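# Phone onto comic book, closed laptop onto its stand

## Task

Put the phone down lying flat, with all of it resting on the comic book. Put the closed laptop on the laptop stand with its top surface facing up and one of its long edges sitting flush against the stand's lips. At the end, neither gripper may be in contact with the phone or the laptop.

## Robot and tools

Robot: two arms, left_arm and right_arm, each ending in a two-finger gripper. Calibrated bases in the scene frame: left_arm at (+0.031, +0.243, 0) m, right_arm at (-0.029, -0.309, 0) m, both turned only slightly about z. A camera mast is fixed to the floor behind the arms. Loose objects may occasionally get a small nudge from outside.

Frame: the scene frame has its origin at table-top height, halfway between the nominal bases. +z is up, +x points out over the table, and left_arm is on the +y side. Arm names do not match image left/right. Every reported pose, velocity and target is in this frame, and offsets use its axes. Rotations happen about the Hand target's position. On the gripper itself, fingers extend along its +z and spread along its y. end_effector_position is the spot between the pads, roughly 1 cm short of the tips.

Row layout (shared by execute_actions and move): 14 numbers, each in [-1, 1], always for both arms: left_arm dx, dy, dz, rx, ry, rz, opening, then right_arm in that same order. dx-rz are offsets, not poses: they are measured from the arm's Hand target as it was when the action or move began. Scale: 1.0 = 0.6 m of travel, or 180 degrees for the rotation vector (rx, ry, rz). A translation longer than 1.0 may be shortened along its direction. Opening is absolute, not an offset: +1 fully open (0.094 m), -1 closed. Sending all six pose numbers as 0 re-requests the current Hand target; that zero is itself a command, so to keep a gripper unchanged resend its current opening.

execute_actions(actions, cameras): actions is a list of actions; each action is a list of at most 15 rows, one per 1/30 s step. A short action repeats its last row to fill 15 steps. All rows in one action count from the same starting Hand target, so a repeated offset in a later action moves further. An empty actions list returns the state plus images. cameras: names, ["all"], or []; an unknown name invalidates the call.

move(target, speed, blend, opening_speed, grip_force, blocking, cameras): drives each gripper in a straight line toward its target. target is one 14-number row or a list of up to 15 rows; every row is an offset from the Hand targets at the start of the move, not from the previous row. speed in m/s, 0.002 to 4.3, default 0.25 (turning up to twice that in rad/s), one value or one per target. blend, in m, rounds corners between listed targets; 0 stops at each. opening_speed: rate of opening change per second on the -1..+1 scale, at least 0.2. grip_force: newtons per pad, 10 to 50, one value or one per arm; it persists, and lower values close slowly. blocking=false returns after about 0.5 s while the move continues. Paths last 0.5 to 10 s and never avoid obstacles or the other arm. The result adds a "move:" line: done, off_target, moving, held or fault, plus limits such as paced (pose clipped) or held (steps withheld).

wait(seconds 0-10): lets time run holding the last commands. stop: brakes a running move. zoom_image(camera cam_head_left or cam_head_right, region [x0,y0,x1,y1] pixels, max 504x504) enlarges part of the latest image. finished_scene(scene): ends the current scene for good; pass its number.

Cameras: cam_head_left and cam_head_right, each 896x504.

Reading results: Hand target is the last commanded pose after clipping (orientation is limited to 40 degrees from the measured one each step). Grippers often rest a few cm short from friction or load; another command, even all zeros, asks again, and a remaining gap can be sent as an offset. grip_measured uses the opening scale and reads a bit wide when empty, and narrower than a hard part when squeezing. grip_effort_nm is gripper motor effort (negative = closing), not pad force. Joint torques include arm weight and carry offsets. Joint velocities may be reported as within noise. Joint ranges (rad): waist ±2.880, shoulder 0 to 3.142, elbow 0 to 3.019, wrist pitch -1.693 to 1.571, wrist yaw ±1.571, wrist roll ±2.094.

Avoid: dropping or releasing moving objects, anything leaving the table, fast impacts, pressing far past contact, arm-to-arm contact or one gripper closing on the other's fingers, paths near an arm's own base, and any arm stop. Motors heat when holding, stretched, or pushing an unreachable pose; at 100 °C an arm drops (OVER-TEMPERATURE FAULT), sometimes with no MOTOR HOT warning. To end a push, command the target back beyond the gripper. Open well above grip_measured to release. Before finishing, release both objects and move clear.

Each tool is called after "Call:" as a command line: name --argument value for each argument, lists and objects as JSON in quotes; but a table of rows of numbers goes row by row, as --pt "numbers of a row", without its own name.

## Session

I'll start by looking at the scene.

Call:
execute_actions --actions '[]'

Scene clock: 0.00 s.
left_arm: end_effector_position=(+0.4918, +0.7722, +0.2721) grip_measured=+1.000 grip_effort_nm=n/a end_effector_quat_wxyz=(+0.538, +0.343, +0.763, +0.102) | right_arm: end_effector_position=(+0.0818, -0.5453, +0.1553) grip_measured=+1.000 grip_effort_nm=n/a end_effector_quat_wxyz=(-0.017, +0.931, +0.365, +0.017)
Joint positions: left_arm=[1.048 1.958 1.826 -0.907 1.087 1.594 0.094] | right_arm=[-1.159 1.066 0.823 -1.361 -0.035 1.239 0.094]
Joint velocities: within noise
Joint torques (N m): no reading
Motor temperatures (°C): left_arm=[23 25 27 24 28 25 28] | right_arm=[27 30 27 25 24 24 25]
Heat: left arm: hottest wrist yaw 28 °C; right arm: hottest shoulder 30 °C.
Hand target: left_arm +0.4940, +0.7762, +0.2939; +0.539, +0.352, +0.755, +0.121 | right_arm +0.0850, -0.5526, +0.1636; -0.006, +0.931, +0.366, +0.017
Tool commands: left_gripper/opening=+1.0 right_gripper/opening=+1.0

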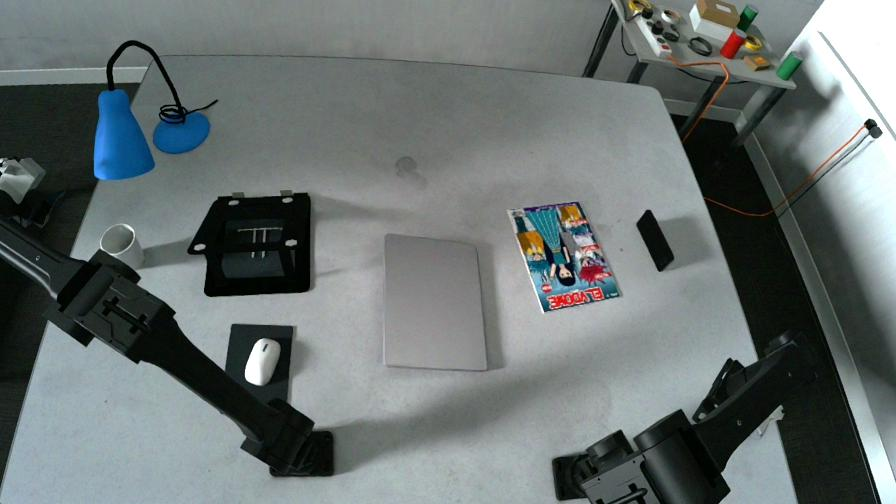

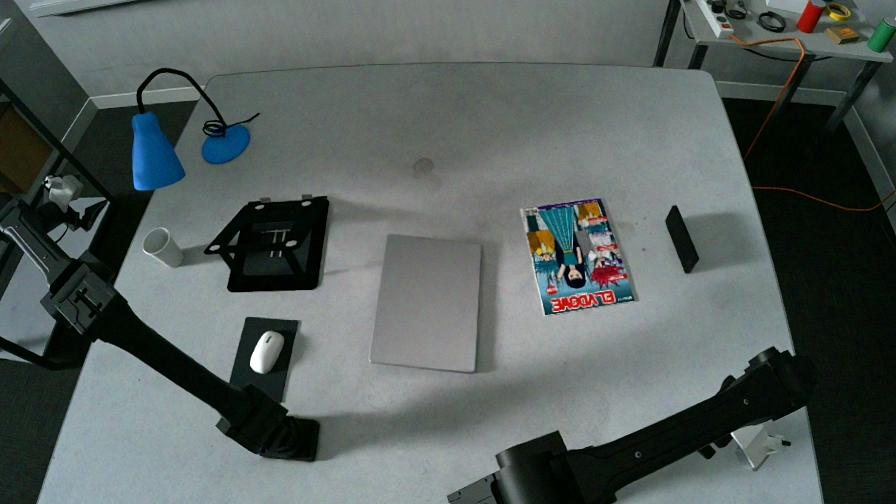

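Call:
zoom_image --camera "cam_head_left" --region '[170, 170, 350, 310]'

Call:
zoom_image --camera "cam_head_right" --region '[190, 170, 370, 310]'

Call:
zoom_image --camera "cam_head_left" --region '[350, 210, 530, 390]'

Call:
zoom_image --camera "cam_head_left" --region '[490, 180, 730, 320]'

Call:
zoom_image --camera "cam_head_right" --region '[500, 180, 740, 320]'

Scaled by 2.800.

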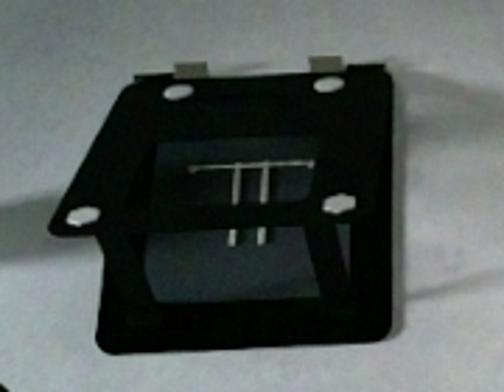

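Scaled by 2.800.

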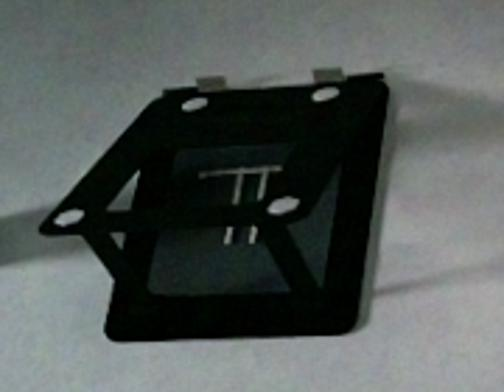

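Scaled by 2.800.

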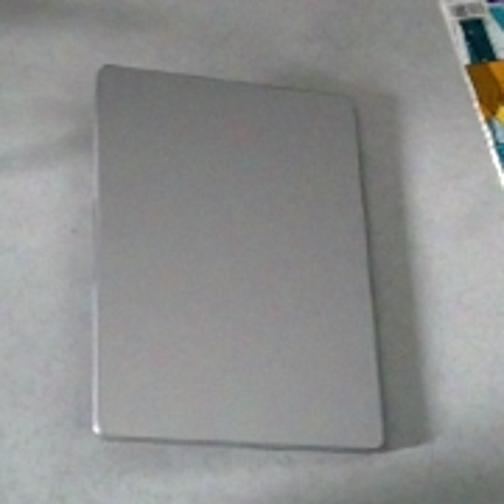

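Scaled by 2.100.

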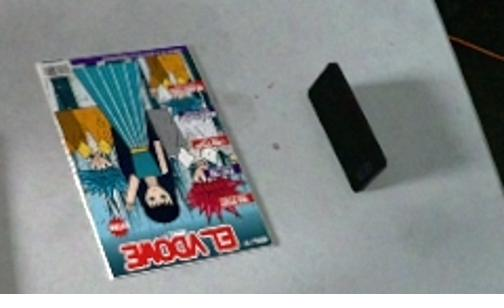

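Scaled by 2.100.

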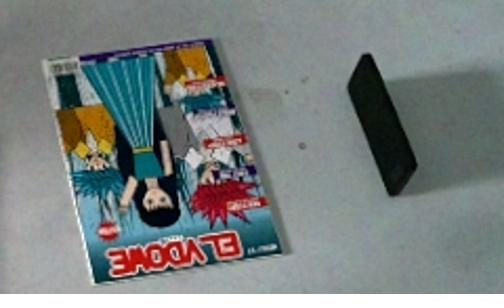

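Call:
zoom_image --camera "cam_head_left" --region '[630, 200, 690, 280]'

Call:
zoom_image --camera "cam_head_right" --region '[650, 200, 710, 280]'

Call:
zoom_image --camera "cam_head_left" --region '[370, 340, 500, 390]'

Call:
zoom_image --camera "cam_head_right" --region '[360, 340, 490, 390]'

Scaled by 6.300.

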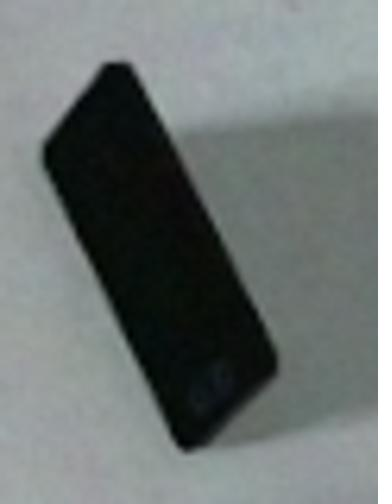

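Scaled by 6.300.

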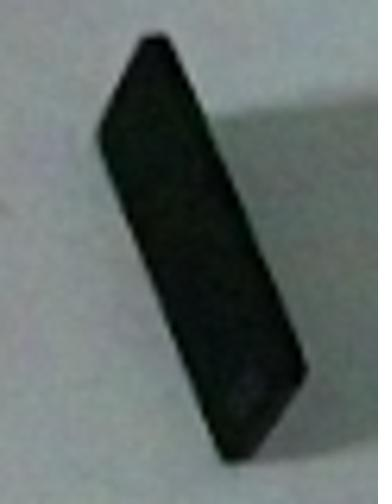

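Scaled by 3.877.

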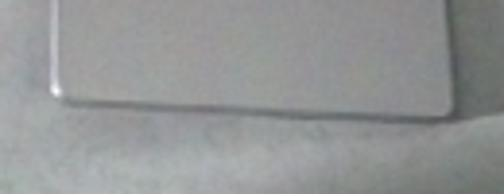

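Scaled by 3.877.

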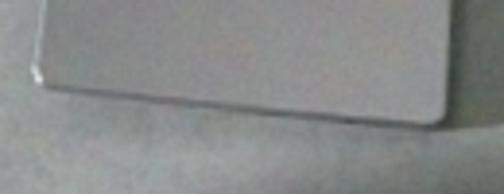

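Call:
zoom_image --camera "cam_head_left" --region '[460, 330, 520, 390]'

Call:
zoom_image --camera "cam_head_right" --region '[450, 340, 510, 400]'

Call:
zoom_image --camera "cam_head_left" --region '[370, 220, 430, 280]'

Call:
zoom_image --camera "cam_head_left" --region '[225, 180, 325, 280]'

Call:
zoom_image --camera "cam_head_right" --region '[195, 180, 345, 310]'

Scaled by 8.400.

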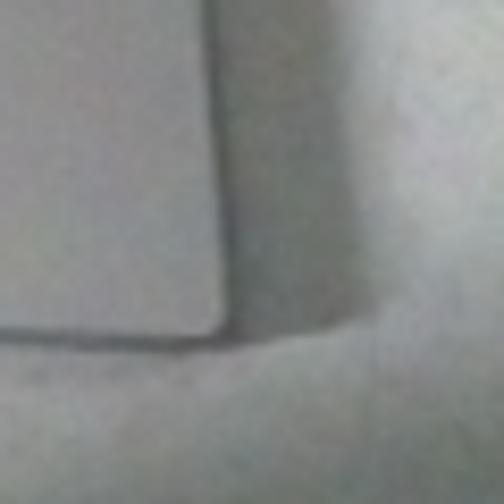

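Scaled by 8.400.

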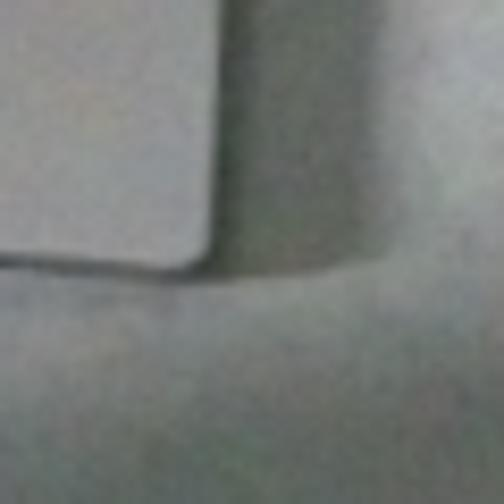

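Scaled by 8.400.

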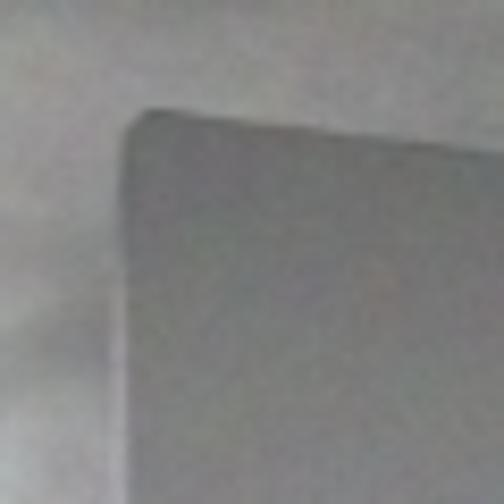

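Scaled by 5.040.

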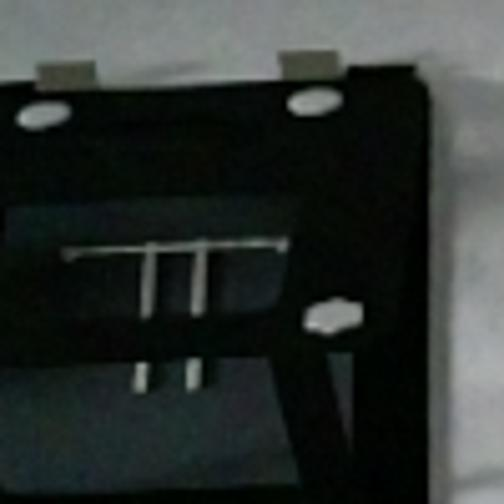

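Scaled by 3.360.

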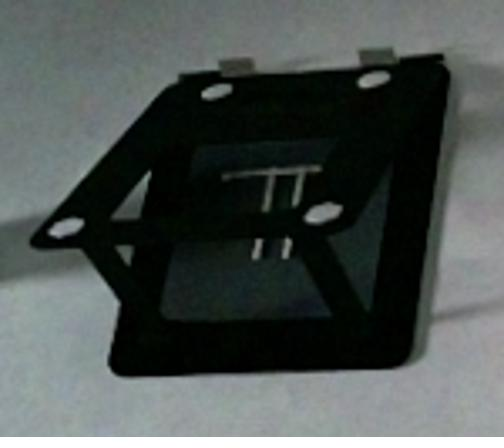

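Call:
zoom_image --camera "cam_head_left" --region '[540, 320, 860, 504]'

Call:
zoom_image --camera "cam_head_right" --region '[440, 330, 860, 504]'

Call:
zoom_image --camera "cam_head_left" --region '[0, 140, 340, 500]'

Call:
zoom_image --camera "cam_head_right" --region '[0, 140, 340, 500]'

Scaled by 1.575.

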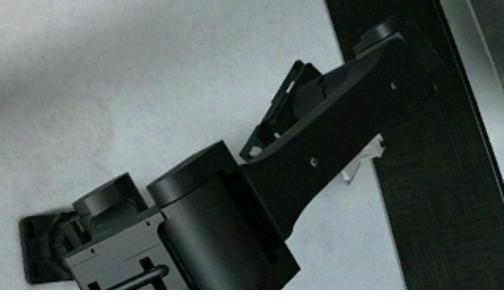

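Scaled by 1.200.

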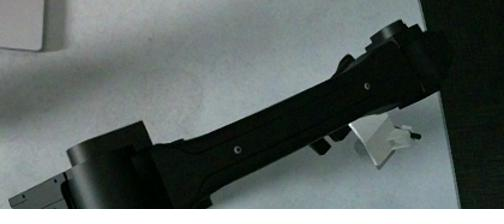

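Scaled by 1.400.

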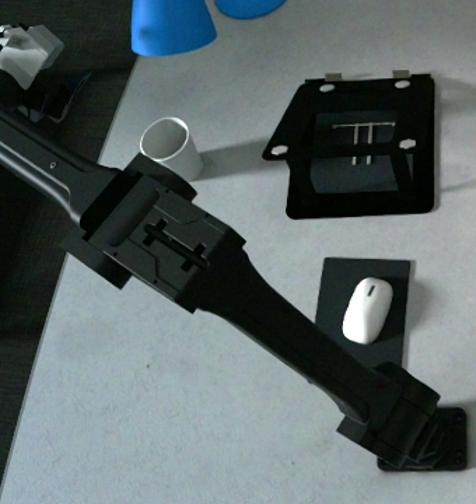

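Scaled by 1.400.

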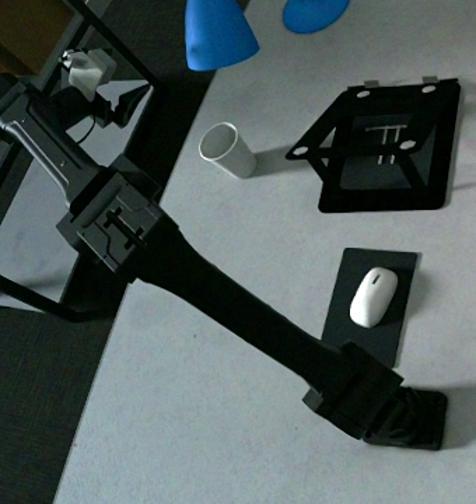

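Call:
move --target '[0, 0, 0, 0, 0, 0, 1, 0.275, 0.171, 0.144, 0, 0, 0, 1]' --cameras '["all"]'

Scene clock: 106.93 s.
left_arm: end_effector_position=(+0.4918, +0.7722, +0.2721) grip_measured=+1.000 grip_effort_nm=0.02 end_effector_quat_wxyz=(+0.538, +0.343, +0.763, +0.102) | right_arm: end_effector_position=(+0.2336, -0.4444, +0.2294) grip_measured=+1.000 grip_effort_nm=0.00 end_effector_quat_wxyz=(-0.022, +0.931, +0.364, +0.006)
Joint positions: left_arm=[1.048 1.958 1.826 -0.907 1.087 1.594 0.094] | right_arm=[-0.501 1.126 1.062 -1.532 -0.037 1.9 0.094]
Joint torques (N m): left_arm=[-1.61 -23.53 13.85 1.14 0.53 -0.05] | right_arm=[1.26 -7.06 12.9 -0.34 0.14 0.2]
Motor temperatures (°C): left_arm=[23 33 34 24 28 24 27] | right_arm=[27 30 39 25 24 23 25]
Heat: left arm: hottest elbow 34 °C; right arm: hottest elbow 39 °C.
Hand target: left_arm +0.4940, +0.7762, +0.2939; +0.539, +0.352, +0.755, +0.121 | right_arm +0.2501, -0.4501, +0.2500; -0.006, +0.931, +0.365, +0.017
Off the commanded pose: left_arm 0.022 m, 3 deg | right_arm 0.027 m, 2 deg.
move: off_target (left_arm, right_arm)

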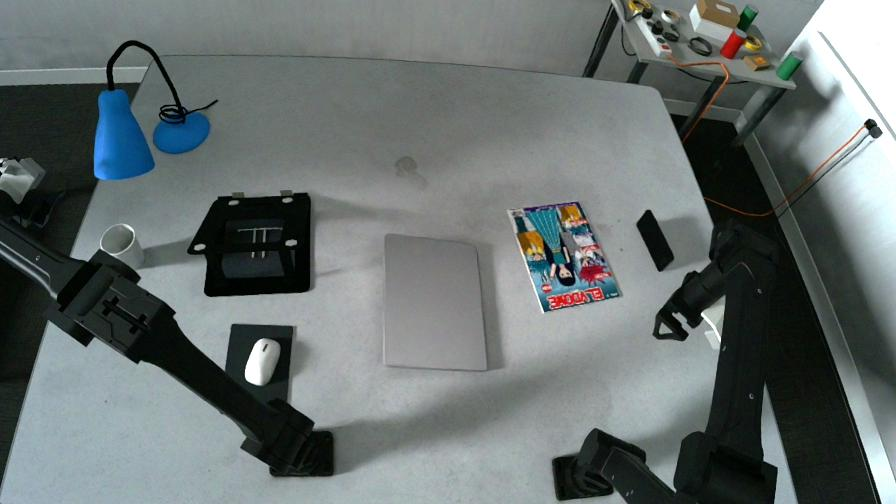

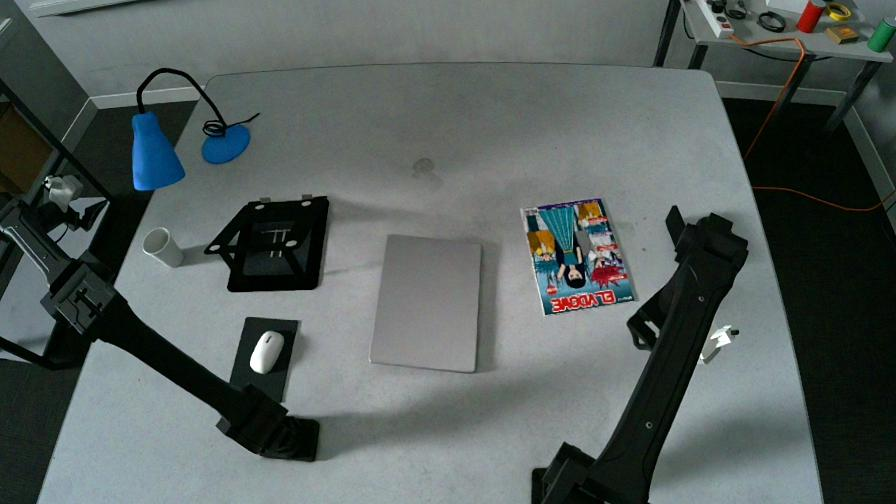

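Call:
zoom_image --camera "cam_head_left" --region '[620, 190, 800, 370]'

Call:
zoom_image --camera "cam_head_right" --region '[600, 190, 780, 370]'

Scaled by 2.800.

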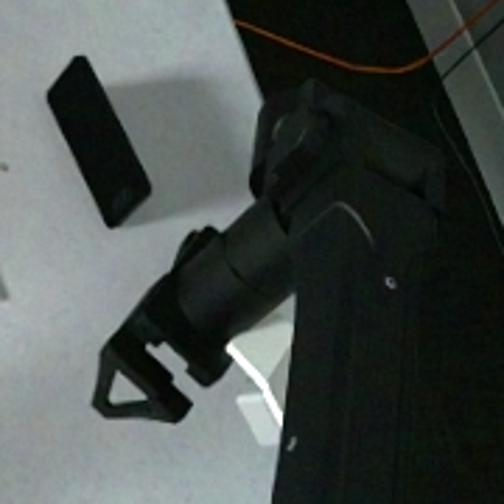

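Scaled by 2.800.

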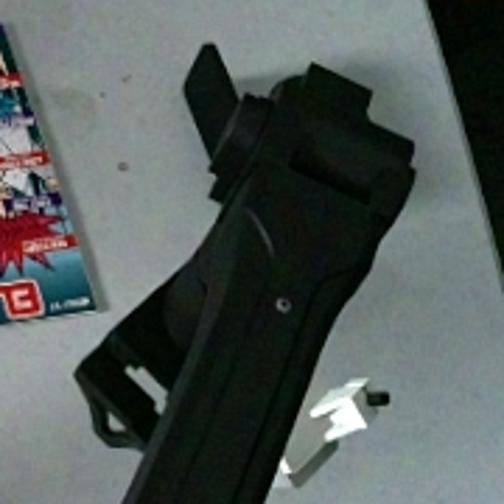

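Call:
move --target '[0, 0, 0, 0, 0, 0, 1, 0.333, -0.083, -0.05, 0, 0, -0.172, 1]' --cameras '["all"]'

Scene clock: 170.63 s.
left_arm: end_effector_position=(+0.4918, +0.7722, +0.2721) grip_measured=+1.000 grip_effort_nm=0.03 end_effector_quat_wxyz=(+0.538, +0.343, +0.763, +0.102) | right_arm: end_effector_position=(+0.4307, -0.4982, +0.2095) grip_measured=+1.000 grip_effort_nm=-0.01 end_effector_quat_wxyz=(-0.073, +0.950, +0.300, +0.054)
Joint positions: left_arm=[1.048 1.958 1.826 -0.907 1.087 1.594 0.094] | right_arm=[-0.457 1.657 1.533 -1.469 -0.181 2.075 0.094]
Joint torques (N m): left_arm=[-1.55 -23.94 13.74 1.03 0.49 -0.04] | right_arm=[1.55 -15.97 12.57 -0.43 0.04 0.23]
Heat: left arm: hottest elbow 35 °C; right arm: hottest elbow 41 °C.
Hand target: left_arm +0.4940, +0.7762, +0.2939; +0.539, +0.352, +0.755, +0.121 | right_arm +0.4498, -0.4999, +0.2199; -0.001, +0.994, +0.104, +0.018
Off the commanded pose: left_arm 0.022 m, 3 deg | right_arm 0.022 m, 25 deg.
joint sent to its limit (right arm) — joint 6 (wrist roll), upper limit. The joint targets are off in orientation, not in position.
move: off_target (left_arm, right_arm)

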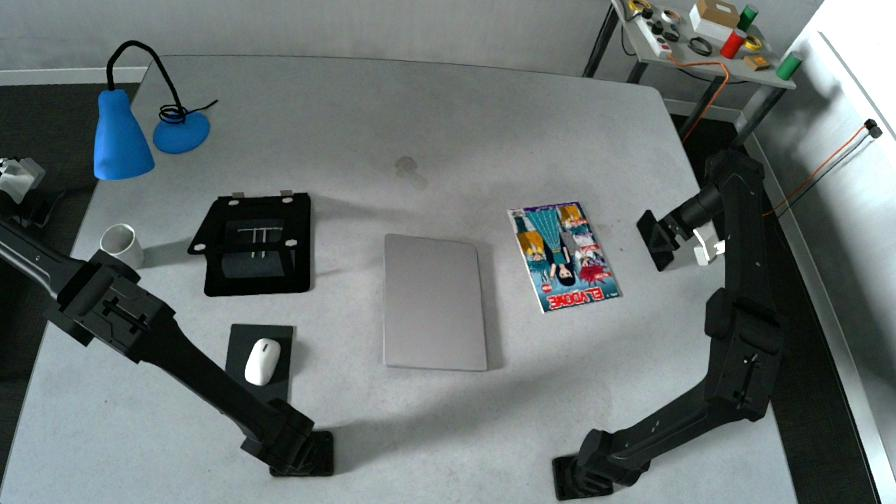

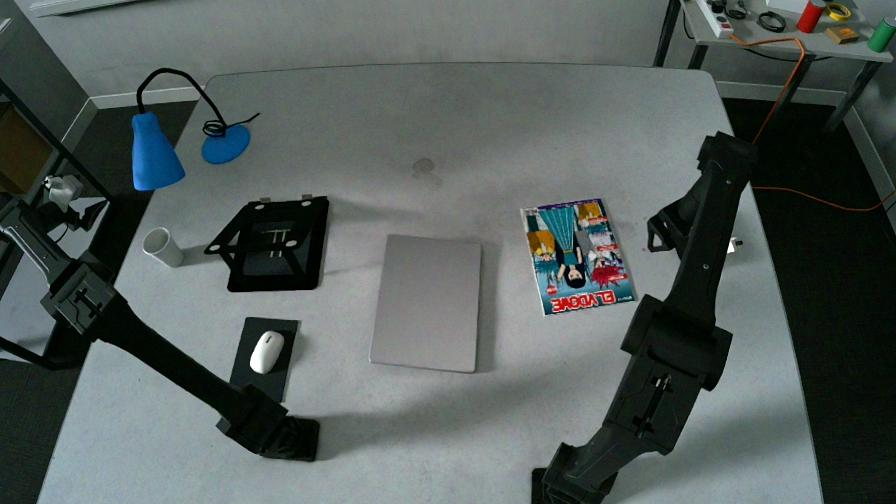

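Call:
move --pt "0 0 0 0 0 0 1 0.05 -0.06 0 0 0 0.5 1" --pt "0 0 0 0 0 0 1 0.0837 -0.1 0 0 0 1.0 1" --blend 0.03 --speed 0.4 --cameras '["all"]'

Scene clock: 236.33 s.
left_arm: end_effector_position=(+0.4918, +0.7722, +0.2721) grip_measured=+1.000 grip_effort_nm=0.03 end_effector_quat_wxyz=(+0.538, +0.343, +0.763, +0.102) | right_arm: end_effector_position=(+0.4836, -0.5547, +0.2138) grip_measured=+1.000 grip_effort_nm=-0.02 end_effector_quat_wxyz=(-0.027, -0.098, +0.995, +0.003)
Joint positions: left_arm=[1.048 1.958 1.826 -0.907 1.087 1.594 0.094] | right_arm=[-0.444 1.871 1.843 -1.593 0.023 -0.635 0.094]
Joint torques (N m): left_arm=[-1.38 -23.47 13.67 1.16 0.52 0] | right_arm=[0.79 -19.19 12.75 -0.34 -0.06 0.12]
Motor temperatures (°C): left_arm=[23 34 35 24 28 24 27] | right_arm=[27 33 44 25 24 23 25]
Heat: left arm: hottest elbow 35 °C; right arm: hottest elbow 44 °C.
Hand target: left_arm +0.4940, +0.7762, +0.2939; +0.539, +0.352, +0.755, +0.121 | right_arm +0.5000, -0.5599, +0.2198; -0.018, -0.104, +0.994, -0.001
Off the commanded pose: left_arm 0.022 m, 3 deg | right_arm 0.018 m, 1 deg.
move: off_target (left_arm, right_arm)

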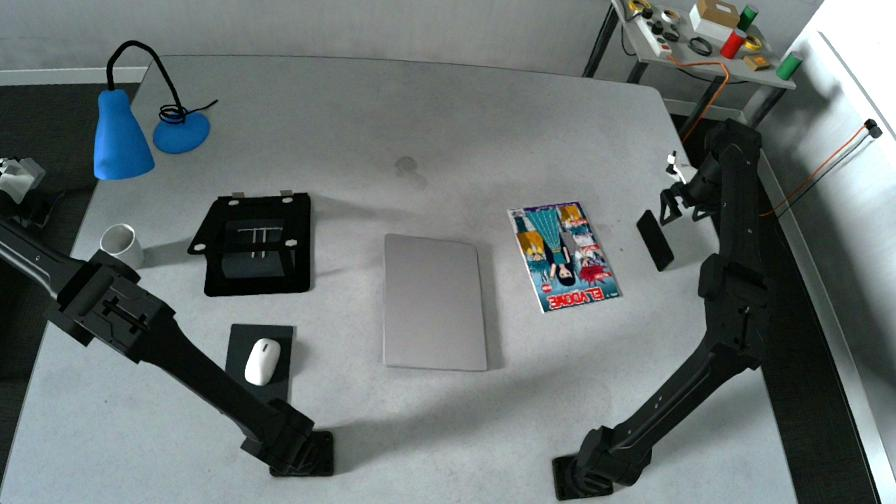

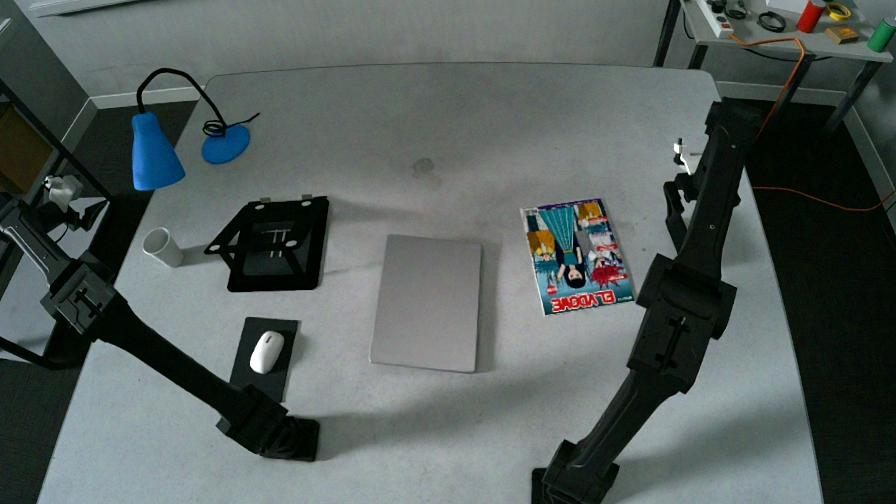

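Call:
zoom_image --camera "cam_head_left" --region '[620, 140, 780, 300]'

Call:
zoom_image --camera "cam_head_right" --region '[620, 130, 780, 290]'

Scaled by 3.150.

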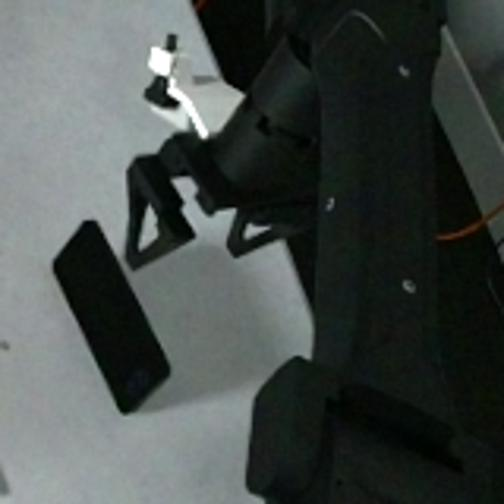

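Scaled by 3.150.

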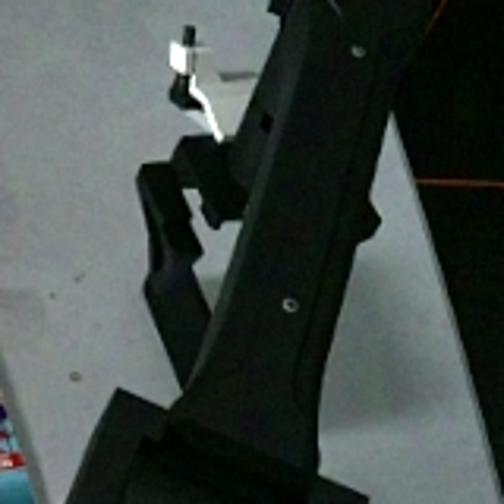

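Call:
move --target '[0, 0, 0, 0, 0, 0, 1, 0.075, 0.008, -0.107, 0, 0, 0, 1]' --speed 0.2 --cameras '["all"]'

Call:
zoom_image --camera "cam_head_left" --region '[600, 150, 760, 310]'

Scene clock: 250.80 s.
left_arm: end_effector_position=(+0.4918, +0.7722, +0.2721) grip_measured=+1.000 grip_effort_nm=0.03 end_effector_quat_wxyz=(+0.538, +0.343, +0.763, +0.102) | right_arm: end_effector_position=(+0.5247, -0.5511, +0.1436) grip_measured=+1.000 grip_effort_nm=-0.02 end_effector_quat_wxyz=(-0.040, -0.104, +0.994, +0.010)
Joint positions: left_arm=[1.048 1.958 1.826 -0.907 1.087 1.594 0.094] | right_arm=[-0.41 2.014 1.875 -1.512 0.021 -0.613 0.094]
Joint torques (N m): left_arm=[-1.14 -22.89 13.72 1.01 0.53 -0.03] | right_arm=[1.08 -22.65 12.56 0.18 -0.03 0.22]
Heat: left arm: hottest elbow 35 °C; right arm: hottest elbow 46 °C.
Hand target: left_arm +0.4940, +0.7762, +0.2939; +0.539, +0.352, +0.755, +0.121 | right_arm +0.5451, -0.5551, +0.1558; -0.018, -0.104, +0.994, -0.002
Off the commanded pose: left_arm 0.022 m, 3 deg | right_arm 0.024 m, 3 deg.
move: off_target (left_arm, right_arm)

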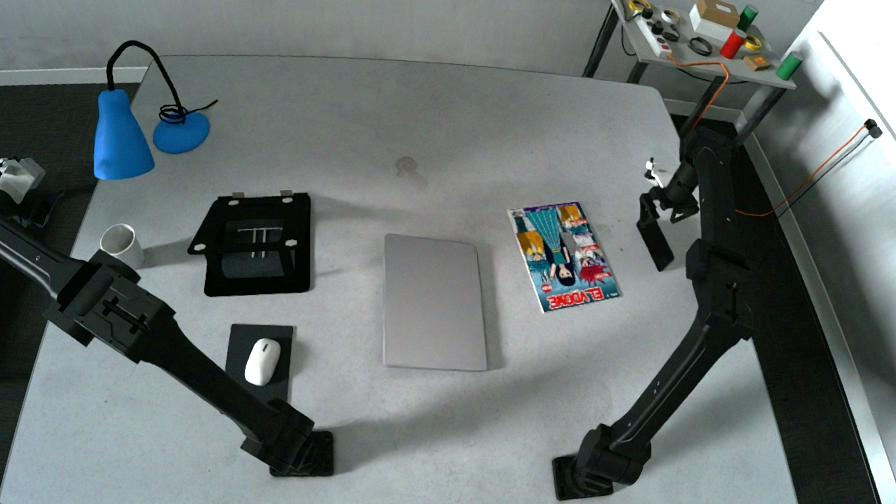

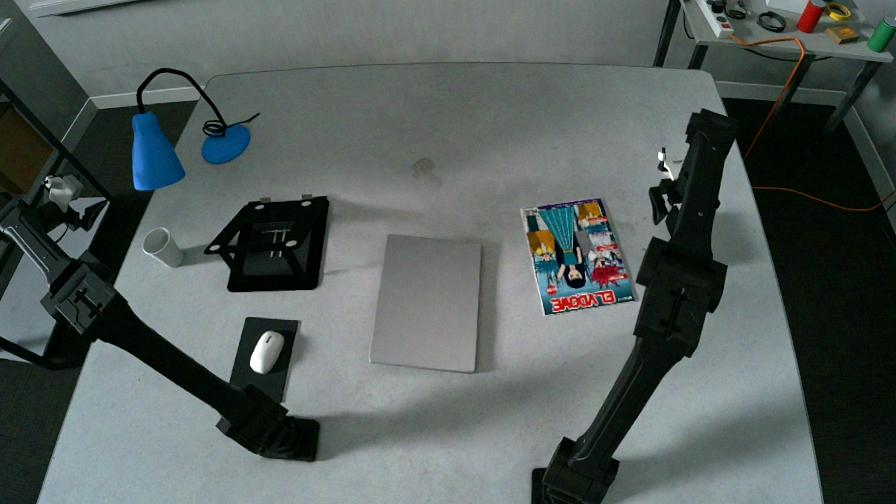

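Scaled by 3.150.

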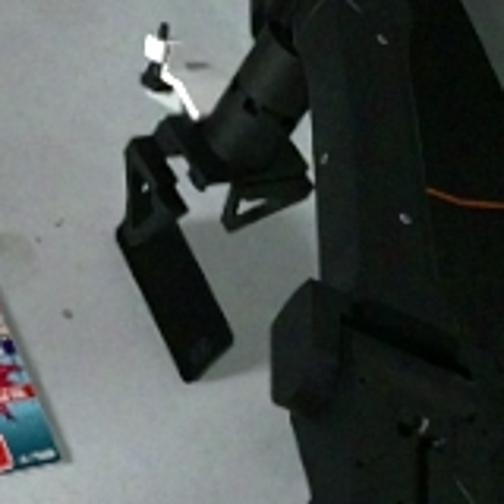

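Call:
move --target '[0, 0, 0, 0, 0, 0, 1, 0.008, 0.002, -0.14, 0, 0, 0, 1]' --speed 0.12 --cameras '["cam_head_left"]'

Call:
zoom_image --camera "cam_head_left" --region '[600, 170, 740, 290]'

Scene clock: 300.30 s.
left_arm: end_effector_position=(+0.4918, +0.7722, +0.2721) grip_measured=+1.000 grip_effort_nm=0.02 end_effector_quat_wxyz=(+0.538, +0.343, +0.763, +0.102) | right_arm: end_effector_position=(+0.5472, -0.5597, +0.0874) grip_measured=+1.000 grip_effort_nm=-0.02 end_effector_quat_wxyz=(-0.011, -0.102, +0.995, -0.006)
Joint positions: left_arm=[1.048 1.958 1.826 -0.907 1.087 1.594 0.094] | right_arm=[-0.409 2.067 1.814 -1.332 0.021 -0.609 0.094]
Joint torques (N m): left_arm=[-1.49 -23.3 13.68 0.95 0.51 -0.05] | right_arm=[1.14 -22.07 7.45 0.47 -0.02 0.22]
Heat: left arm: hottest elbow 36 °C; right arm: hottest elbow 43 °C.
Hand target: left_arm +0.4940, +0.7762, +0.2939; +0.539, +0.352, +0.755, +0.121 | right_arm +0.5498, -0.5539, +0.0716; -0.018, -0.104, +0.994, -0.001
Off the commanded pose: left_arm 0.022 m, 3 deg | right_arm 0.017 m, 1 deg.
move: off_target (left_arm, right_arm)
Images, in order (width x height): cam_head_left 896x504.

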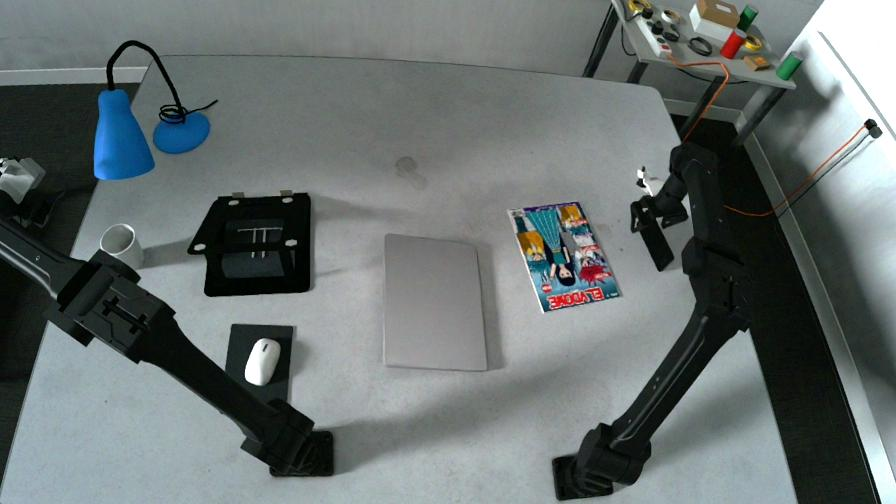

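Scaled by 3.600.

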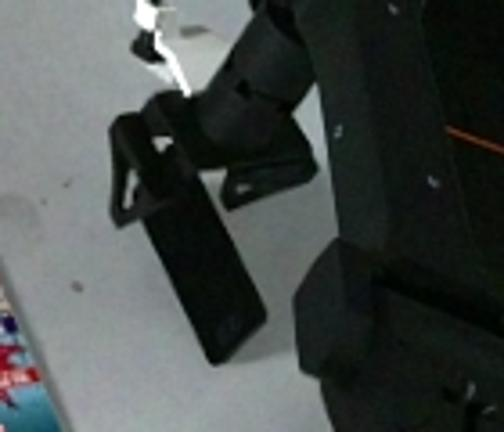

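Call:
move --target '[0, 0, 0, 0, 0, 0, 1, -0.028, 0.013, -0.059, 0, 0, 0, 1]' --speed 0.1 --cameras '["cam_head_left", "cam_head_right"]'

Call:
zoom_image --camera "cam_head_left" --region '[610, 170, 730, 290]'

Call:
zoom_image --camera "cam_head_right" --region '[610, 150, 750, 290]'

Scene clock: 307.73 s.
left_arm: end_effector_position=(+0.4918, +0.7722, +0.2721) grip_measured=+1.000 grip_effort_nm=0.02 end_effector_quat_wxyz=(+0.538, +0.343, +0.763, +0.102) | right_arm: end_effector_position=(+0.5333, -0.5530, +0.0452) grip_measured=+1.000 grip_effort_nm=-0.02 end_effector_quat_wxyz=(-0.014, -0.102, +0.995, -0.004)
Joint positions: left_arm=[1.048 1.958 1.826 -0.907 1.087 1.594 0.094] | right_arm=[-0.408 2.067 1.697 -1.222 0.021 -0.607 0.094]
Joint torques (N m): left_arm=[-1.85 -22.89 13.68 1.09 0.5 -0.05] | right_arm=[1.26 -23.53 6.69 0.42 -0.03 0.23]
Heat: left arm: hottest elbow 36 °C; right arm: hottest elbow 43 °C.
Hand target: left_arm +0.4940, +0.7762, +0.2939; +0.539, +0.352, +0.755, +0.121 | right_arm +0.5330, -0.5462, +0.0362; -0.018, -0.104, +0.994, -0.001
Off the commanded pose: left_arm 0.022 m, 3 deg | right_arm 0.011 m, 1 deg.
move: off_target (left_arm, right_arm)

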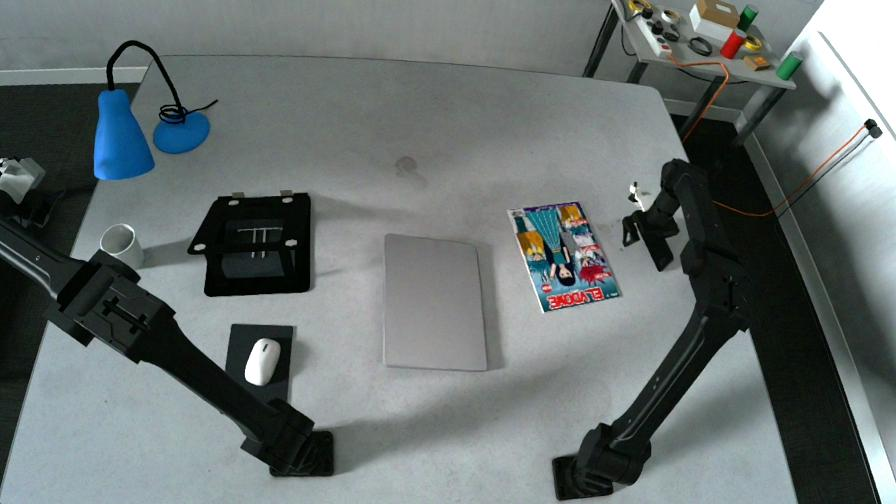

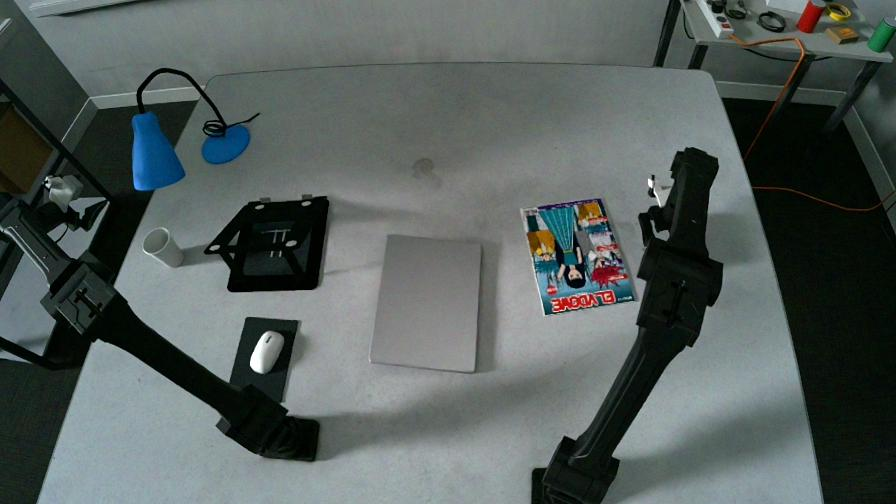

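Scaled by 4.200.

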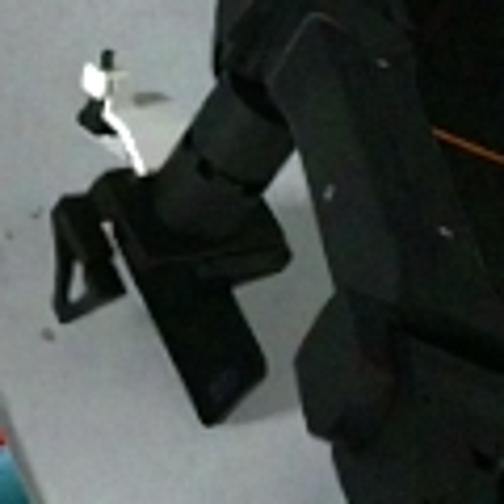

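Scaled by 3.600.

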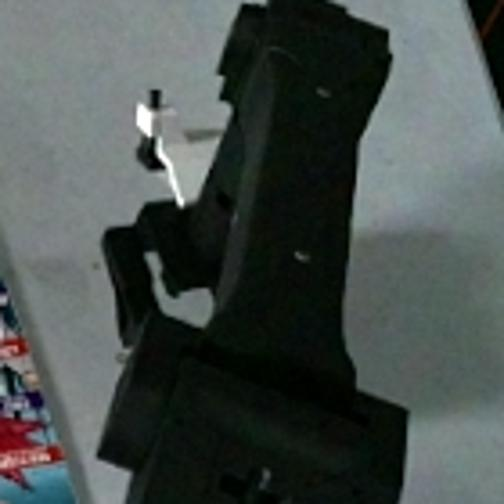

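Call:
move --target '[0, 0, 0, 0, 0, 0, 1, 0, 0, 0, 0, 0, 0, -1]' --grip_force '[50, 30]' --opening_speed 0.5 --cameras '["cam_head_left"]'

Call:
zoom_image --camera "cam_head_left" --region '[610, 170, 730, 290]'

Scene clock: 320.03 s.
left_arm: end_effector_position=(+0.4918, +0.7722, +0.2721) grip_measured=+1.000 grip_effort_nm=0.03 end_effector_quat_wxyz=(+0.538, +0.343, +0.763, +0.102) | right_arm: end_effector_position=(+0.5333, -0.5530, +0.0452) grip_measured=-0.991 grip_effort_nm=-0.50 end_effector_quat_wxyz=(-0.014, -0.102, +0.995, -0.004)
Joint positions: left_arm=[1.048 1.958 1.826 -0.907 1.087 1.594 0.094] | right_arm=[-0.408 2.067 1.697 -1.222 0.021 -0.607 0]
Joint torques (N m): left_arm=[-1.44 -23.24 13.6 1.18 0.5 -0.05] | right_arm=[1.26 -23.41 6.72 0.44 -0.02 0.22]
Motor temperatures (°C): left_arm=[23 35 36 24 28 24 27] | right_arm=[27 38 42 25 24 23 25]
Heat: left arm: hottest elbow 36 °C; right arm: hottest elbow 42 °C.
Hand target: left_arm +0.4940, +0.7762, +0.2939; +0.539, +0.352, +0.755, +0.121 | right_arm +0.5330, -0.5462, +0.0362; -0.018, -0.104, +0.994, -0.001
Off the commanded pose: left_arm 0.022 m, 3 deg | right_arm 0.011 m, 1 deg.
grip_force (N): 50, 30
move: off_target (left_arm, right_arm)
Images, in order (width x height): cam_head_left 896x504.

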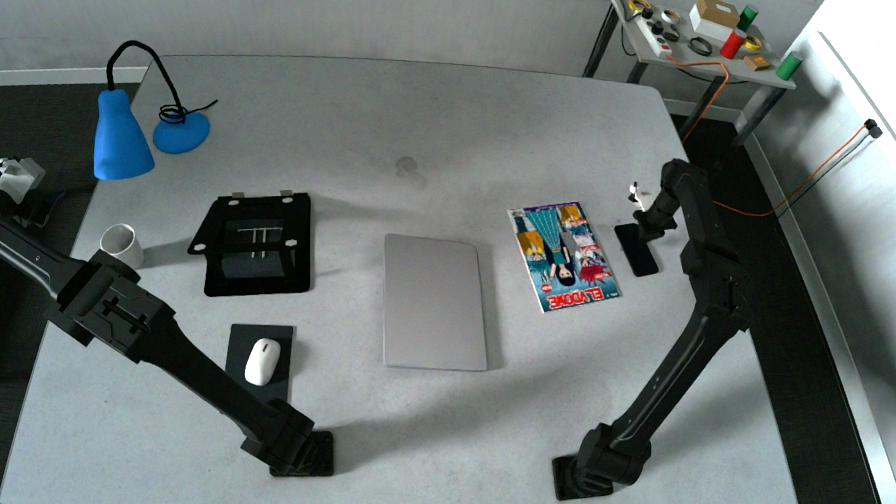

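Scaled by 4.200.

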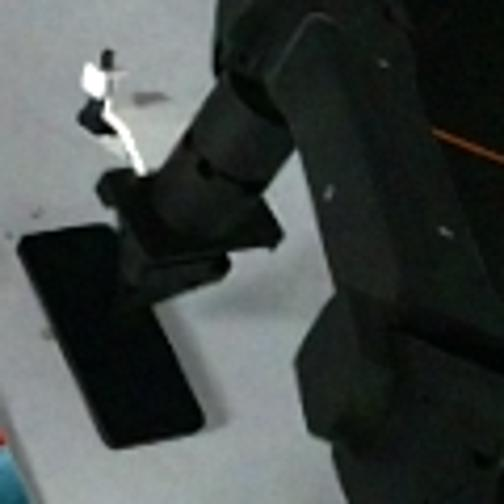

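Call:
move --target '[0, 0, 0, 0, 0, 0, 1, -0.01, 0.06, 0.16, 0, 0, 0, 1]' --speed 0.2 --grip_force 50 --cameras '["all"]'

Call:
zoom_image --camera "cam_head_left" --region '[590, 170, 710, 290]'

Call:
zoom_image --camera "cam_head_right" --region '[610, 150, 750, 290]'

Scene clock: 342.00 s.
left_arm: end_effector_position=(+0.4918, +0.7722, +0.2721) grip_measured=+1.000 grip_effort_nm=0.03 end_effector_quat_wxyz=(+0.538, +0.343, +0.763, +0.102) | right_arm: end_effector_position=(+0.5132, -0.5096, +0.1170) grip_measured=+0.999 grip_effort_nm=0.07 end_effector_quat_wxyz=(-0.033, -0.104, +0.994, +0.006)
Joint positions: left_arm=[1.048 1.958 1.826 -0.907 1.087 1.594 0.094] | right_arm=[-0.353 1.945 1.697 -1.387 0.018 -0.556 0.094]
Joint torques (N m): left_arm=[-1.32 -23.65 13.72 0.92 0.53 -0.05] | right_arm=[1.08 -22.53 10.99 -0.36 -0.01 0.2]
Heat: left arm: hottest elbow 36 °C; right arm: hottest elbow 41 °C.
Hand target: left_arm +0.4940, +0.7762, +0.2939; +0.539, +0.352, +0.755, +0.121 | right_arm +0.5271, -0.5100, +0.1322; -0.018, -0.104, +0.994, -0.001
Off the commanded pose: left_arm 0.022 m, 3 deg | right_arm 0.020 m, 2 deg.
move: off_target (left_arm, right_arm)

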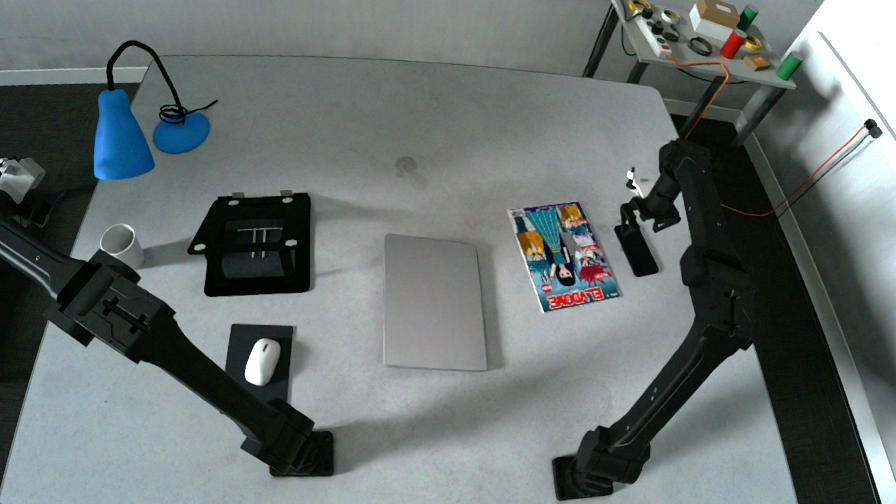

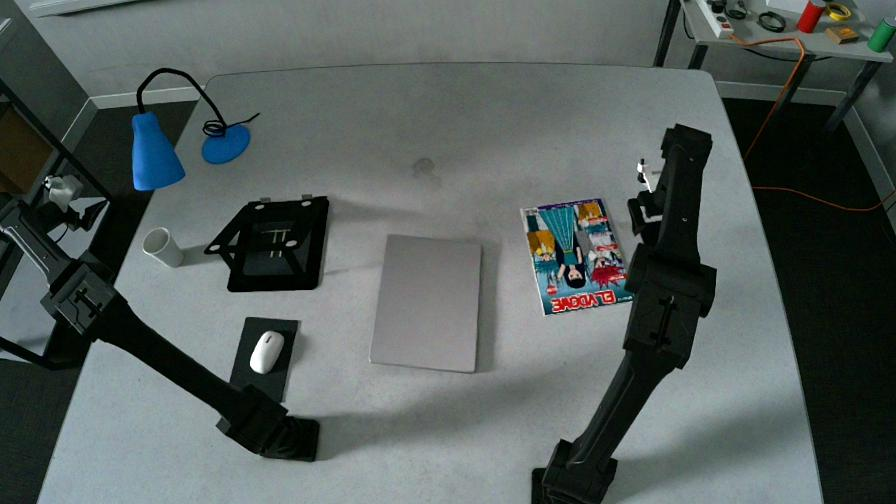

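Scaled by 4.200.

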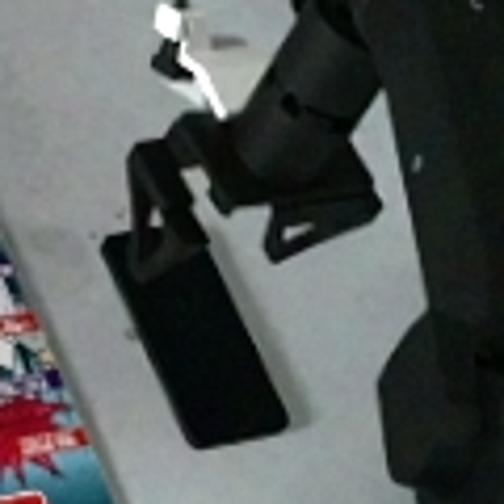

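Scaled by 3.600.

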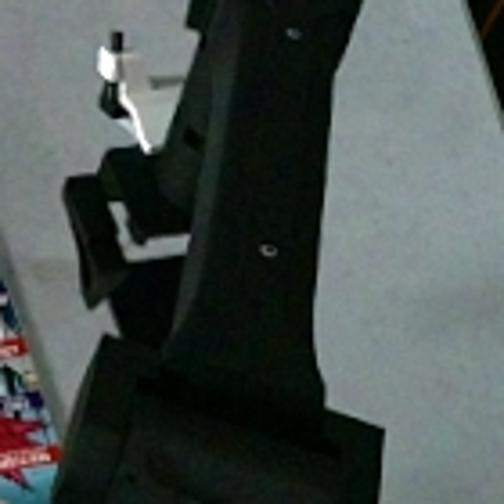

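Call:
zoom_image --camera "cam_head_left" --region '[612, 190, 684, 262]'

Call:
zoom_image --camera "cam_head_right" --region '[615, 160, 687, 232]'

Scaled by 7.000.

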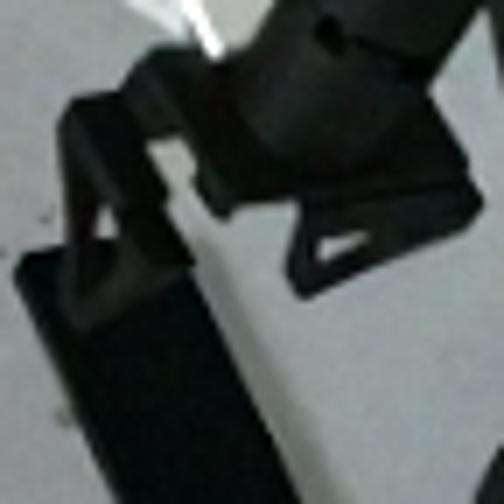

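Scaled by 7.000.

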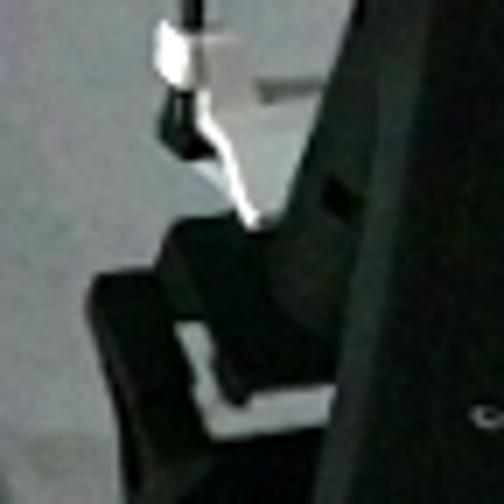

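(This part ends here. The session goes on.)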